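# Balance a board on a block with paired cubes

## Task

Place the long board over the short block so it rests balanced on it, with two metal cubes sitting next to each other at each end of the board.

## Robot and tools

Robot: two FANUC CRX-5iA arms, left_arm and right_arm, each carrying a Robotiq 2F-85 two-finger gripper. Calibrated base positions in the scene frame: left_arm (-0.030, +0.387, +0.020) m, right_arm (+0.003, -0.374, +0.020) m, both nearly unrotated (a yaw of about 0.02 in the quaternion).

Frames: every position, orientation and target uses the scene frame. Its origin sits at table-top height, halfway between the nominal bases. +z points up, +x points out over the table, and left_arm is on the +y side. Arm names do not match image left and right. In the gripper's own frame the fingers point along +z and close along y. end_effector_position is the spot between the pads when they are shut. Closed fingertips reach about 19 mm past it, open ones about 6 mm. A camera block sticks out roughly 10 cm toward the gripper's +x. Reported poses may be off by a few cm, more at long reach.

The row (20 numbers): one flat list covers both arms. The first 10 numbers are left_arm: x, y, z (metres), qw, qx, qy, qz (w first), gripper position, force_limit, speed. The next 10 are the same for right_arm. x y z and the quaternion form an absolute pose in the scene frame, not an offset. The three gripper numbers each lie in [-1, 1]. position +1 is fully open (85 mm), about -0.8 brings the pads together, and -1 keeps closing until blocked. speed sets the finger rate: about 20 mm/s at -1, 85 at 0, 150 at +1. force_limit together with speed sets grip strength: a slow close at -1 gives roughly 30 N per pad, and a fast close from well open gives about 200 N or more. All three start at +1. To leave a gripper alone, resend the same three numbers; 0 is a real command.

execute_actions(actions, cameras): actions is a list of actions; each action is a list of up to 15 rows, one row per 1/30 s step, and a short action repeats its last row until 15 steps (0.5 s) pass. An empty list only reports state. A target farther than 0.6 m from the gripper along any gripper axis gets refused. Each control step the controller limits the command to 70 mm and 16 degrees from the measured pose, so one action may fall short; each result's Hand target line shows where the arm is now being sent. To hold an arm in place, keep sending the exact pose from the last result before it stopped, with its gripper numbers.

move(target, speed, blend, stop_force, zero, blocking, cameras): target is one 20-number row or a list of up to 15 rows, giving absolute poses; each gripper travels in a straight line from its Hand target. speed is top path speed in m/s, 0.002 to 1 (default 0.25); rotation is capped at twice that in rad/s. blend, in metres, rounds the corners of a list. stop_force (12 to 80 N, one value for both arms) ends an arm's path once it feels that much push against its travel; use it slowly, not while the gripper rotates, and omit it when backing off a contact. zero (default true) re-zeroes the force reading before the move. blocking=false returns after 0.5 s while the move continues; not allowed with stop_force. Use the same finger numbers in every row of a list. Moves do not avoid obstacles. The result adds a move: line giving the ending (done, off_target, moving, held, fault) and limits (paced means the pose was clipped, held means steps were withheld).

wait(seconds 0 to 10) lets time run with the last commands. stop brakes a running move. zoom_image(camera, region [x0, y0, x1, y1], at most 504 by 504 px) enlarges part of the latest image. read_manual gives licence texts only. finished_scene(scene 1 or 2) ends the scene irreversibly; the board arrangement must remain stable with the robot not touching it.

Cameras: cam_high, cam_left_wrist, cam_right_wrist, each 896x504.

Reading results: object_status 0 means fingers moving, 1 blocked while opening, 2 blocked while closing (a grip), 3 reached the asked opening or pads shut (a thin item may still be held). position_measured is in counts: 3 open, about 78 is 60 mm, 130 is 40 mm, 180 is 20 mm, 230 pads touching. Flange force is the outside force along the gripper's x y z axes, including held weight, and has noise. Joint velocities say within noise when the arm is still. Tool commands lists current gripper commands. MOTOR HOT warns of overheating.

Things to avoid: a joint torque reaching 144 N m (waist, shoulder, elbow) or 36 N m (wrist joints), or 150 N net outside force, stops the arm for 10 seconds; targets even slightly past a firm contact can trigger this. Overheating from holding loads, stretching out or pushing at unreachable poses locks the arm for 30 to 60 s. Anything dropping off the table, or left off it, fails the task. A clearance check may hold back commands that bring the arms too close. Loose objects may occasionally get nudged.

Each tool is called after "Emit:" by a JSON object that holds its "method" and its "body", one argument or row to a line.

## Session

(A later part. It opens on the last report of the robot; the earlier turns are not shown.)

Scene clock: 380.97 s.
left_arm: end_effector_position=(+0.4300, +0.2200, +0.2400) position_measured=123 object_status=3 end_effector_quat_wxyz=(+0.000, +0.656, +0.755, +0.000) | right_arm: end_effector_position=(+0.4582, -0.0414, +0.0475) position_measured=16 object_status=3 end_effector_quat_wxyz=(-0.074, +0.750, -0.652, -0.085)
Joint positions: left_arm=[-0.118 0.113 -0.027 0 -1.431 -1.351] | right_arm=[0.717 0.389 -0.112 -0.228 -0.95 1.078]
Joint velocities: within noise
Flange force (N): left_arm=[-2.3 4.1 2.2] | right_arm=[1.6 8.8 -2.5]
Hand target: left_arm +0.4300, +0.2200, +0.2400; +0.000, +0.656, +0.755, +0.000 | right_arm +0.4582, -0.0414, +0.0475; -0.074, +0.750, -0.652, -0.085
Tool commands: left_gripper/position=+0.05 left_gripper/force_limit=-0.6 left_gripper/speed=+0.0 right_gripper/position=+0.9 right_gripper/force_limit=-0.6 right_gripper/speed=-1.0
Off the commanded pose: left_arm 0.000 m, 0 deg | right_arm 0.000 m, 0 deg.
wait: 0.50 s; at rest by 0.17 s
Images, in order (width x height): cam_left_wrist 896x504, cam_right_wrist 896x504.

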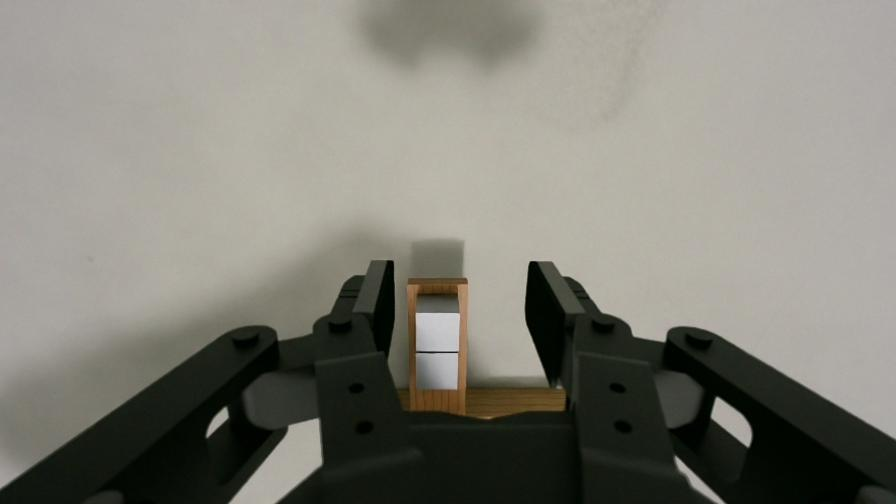

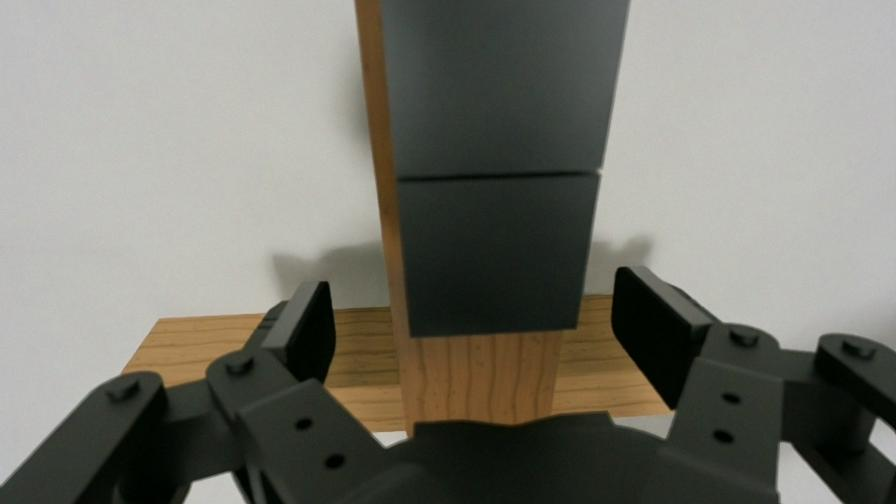

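Balanced. Retreat the right arm along its axis.

Emit:
{"method": "move", "body": {
  "target": [
    [0.43,0.22,0.24,0,0.6561,0.7547,0,0.05,-0.6,0,0.4613,-0.0637,0.1450,0.0743,-0.7499,0.6519,0.0854,0.9,-0.6,-1],
    [0.38,0.32,0.30,0,0.7009,0.7133,0,0.05,-0.6,0,0.38,-0.22,0.28,0,-0.4,0.9165,0,0.9,-0.6,-1]
  ],
  "speed": [0.06,0.2]
}}

Emit:
{"method": "zoom_image", "body": {
  "camera": "cam_right_wrist",
  "region": [400, 250, 700, 450]
}}

Scene clock: 392.60 s.
left_arm: end_effector_position=(+0.3800, +0.3200, +0.3000) position_measured=123 object_status=3 end_effector_quat_wxyz=(+0.000, +0.701, +0.713, +0.000) | right_arm: end_effector_position=(+0.3800, -0.2200, +0.2800) position_measured=16 object_status=3 end_effector_quat_wxyz=(+0.000, -0.400, +0.917, +0.000)
Joint positions: left_arm=[0.117 -0.086 -0.089 0 -1.568 -1.709] | right_arm=[0.676 -0.107 -0.154 0 -1.524 0.111]
Joint velocities: within noise
Flange force (N): left_arm=[-0.9 3.6 1.6] | right_arm=[5.9 4.9 2.0]
Hand target: left_arm +0.3800, +0.3200, +0.3000; +0.000, +0.701, +0.713, +0.000 | right_arm +0.3800, -0.2200, +0.2800; +0.000, -0.400, +0.917, +0.000
Off the commanded pose: left_arm 0.000 m, 0 deg | right_arm 0.000 m, 0 deg.
move: done

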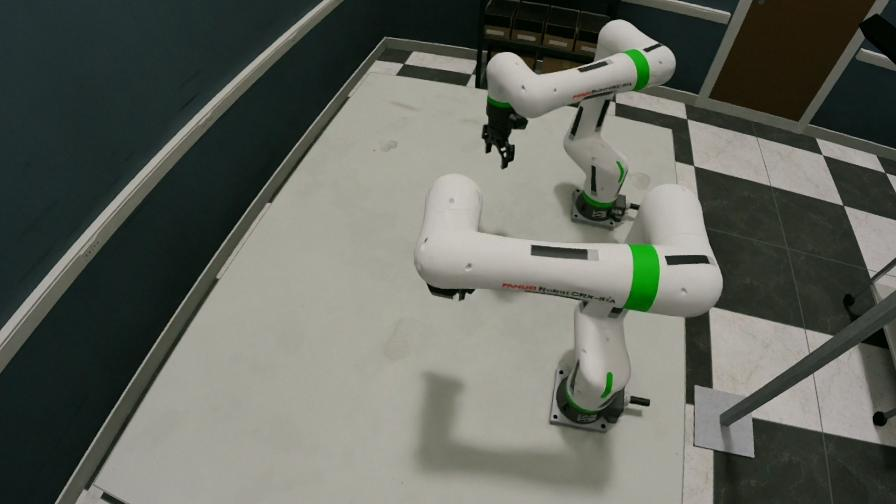

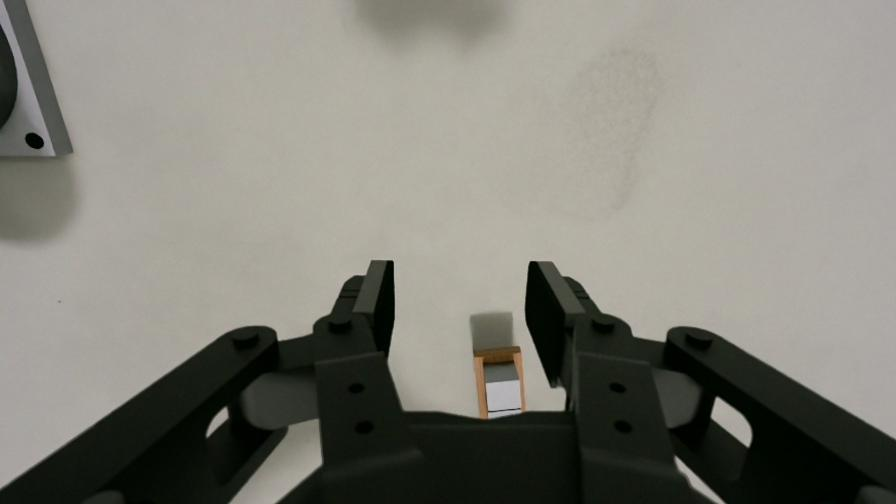

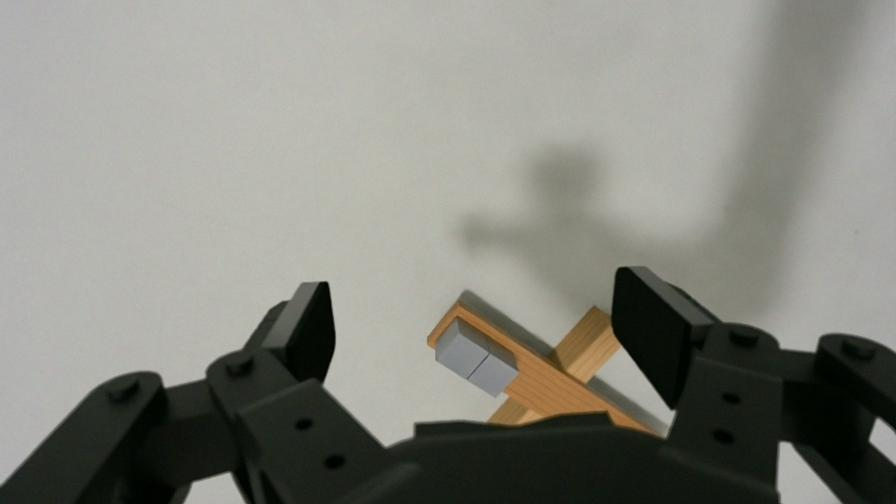

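Scaled by 1.680 from the camera's 896x504 image, which has a finer 1280x720 frame.

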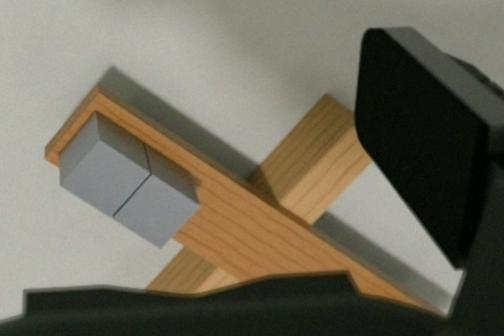

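Emit:
{"method": "execute_actions", "body": {
  "actions": []
}}

Scene clock: 395.47 s.
left_arm: end_effector_position=(+0.3800, +0.3200, +0.3000) position_measured=123 object_status=3 end_effector_quat_wxyz=(+0.000, +0.701, +0.713, +0.000) | right_arm: end_effector_position=(+0.3800, -0.2200, +0.2800) position_measured=16 object_status=3 end_effector_quat_wxyz=(+0.000, -0.400, +0.917, +0.000)
Joint positions: left_arm=[0.117 -0.086 -0.089 0 -1.568 -1.709] | right_arm=[0.676 -0.107 -0.154 0 -1.524 0.111]
Joint velocities: within noise
Flange force (N): left_arm=[-0.8 3.0 1.5] | right_arm=[6.4 4.5 2.2]
Hand target: left_arm +0.3800, +0.3200, +0.3000; +0.000, +0.701, +0.713, +0.000 | right_arm +0.3800, -0.2200, +0.2800; +0.000, -0.400, +0.917, +0.000
Tool commands: left_gripper/position=+0.05 left_gripper/force_limit=-0.6 left_gripper/speed=+0.0 right_gripper/position=+0.9 right_gripper/force_limit=-0.6 right_gripper/speed=-1.0
Off the commanded pose: left_arm 0.000 m, 0 deg | right_arm 0.000 m, 0 deg.

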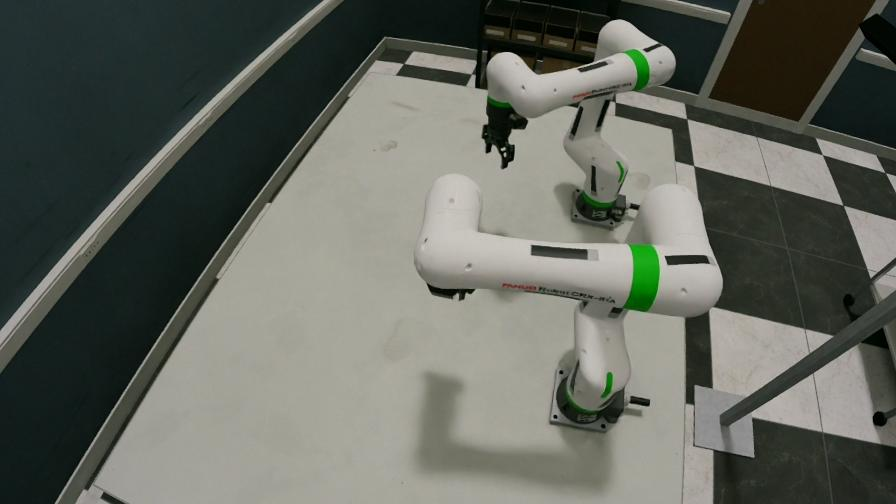

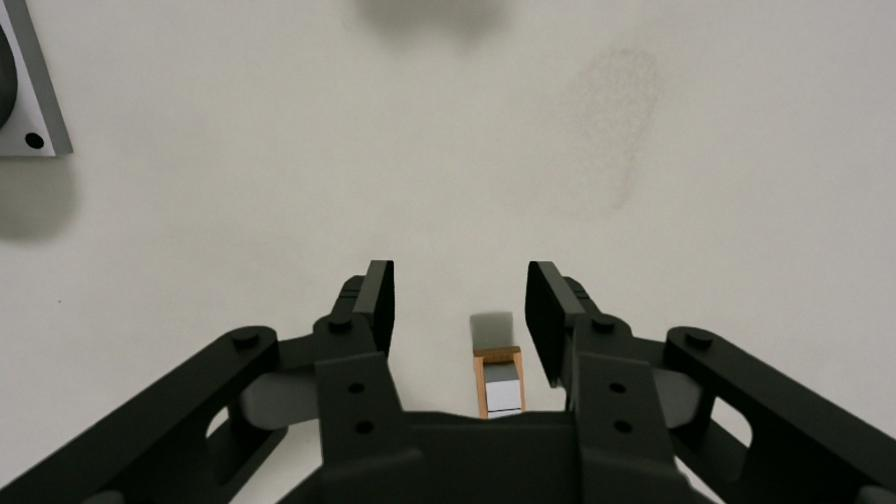

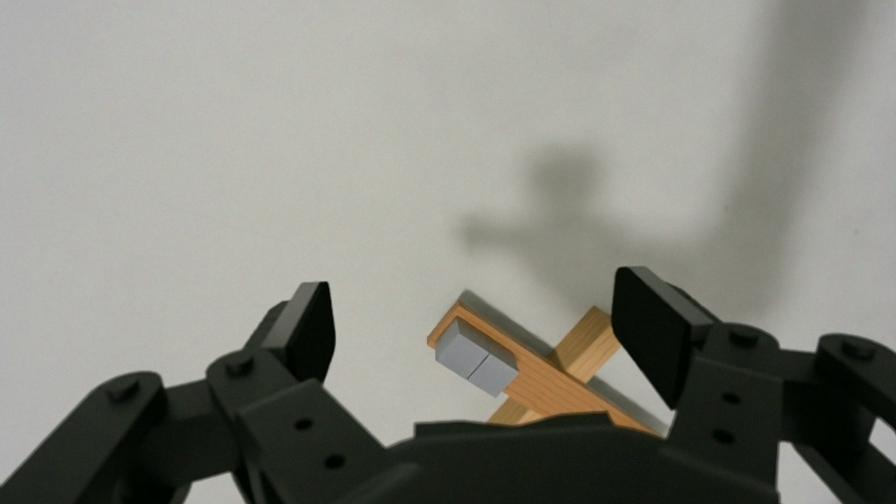

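Emit:
{"method": "finished_scene", "body": {
  "scene": 2
}}

The scene is finished: the task was done.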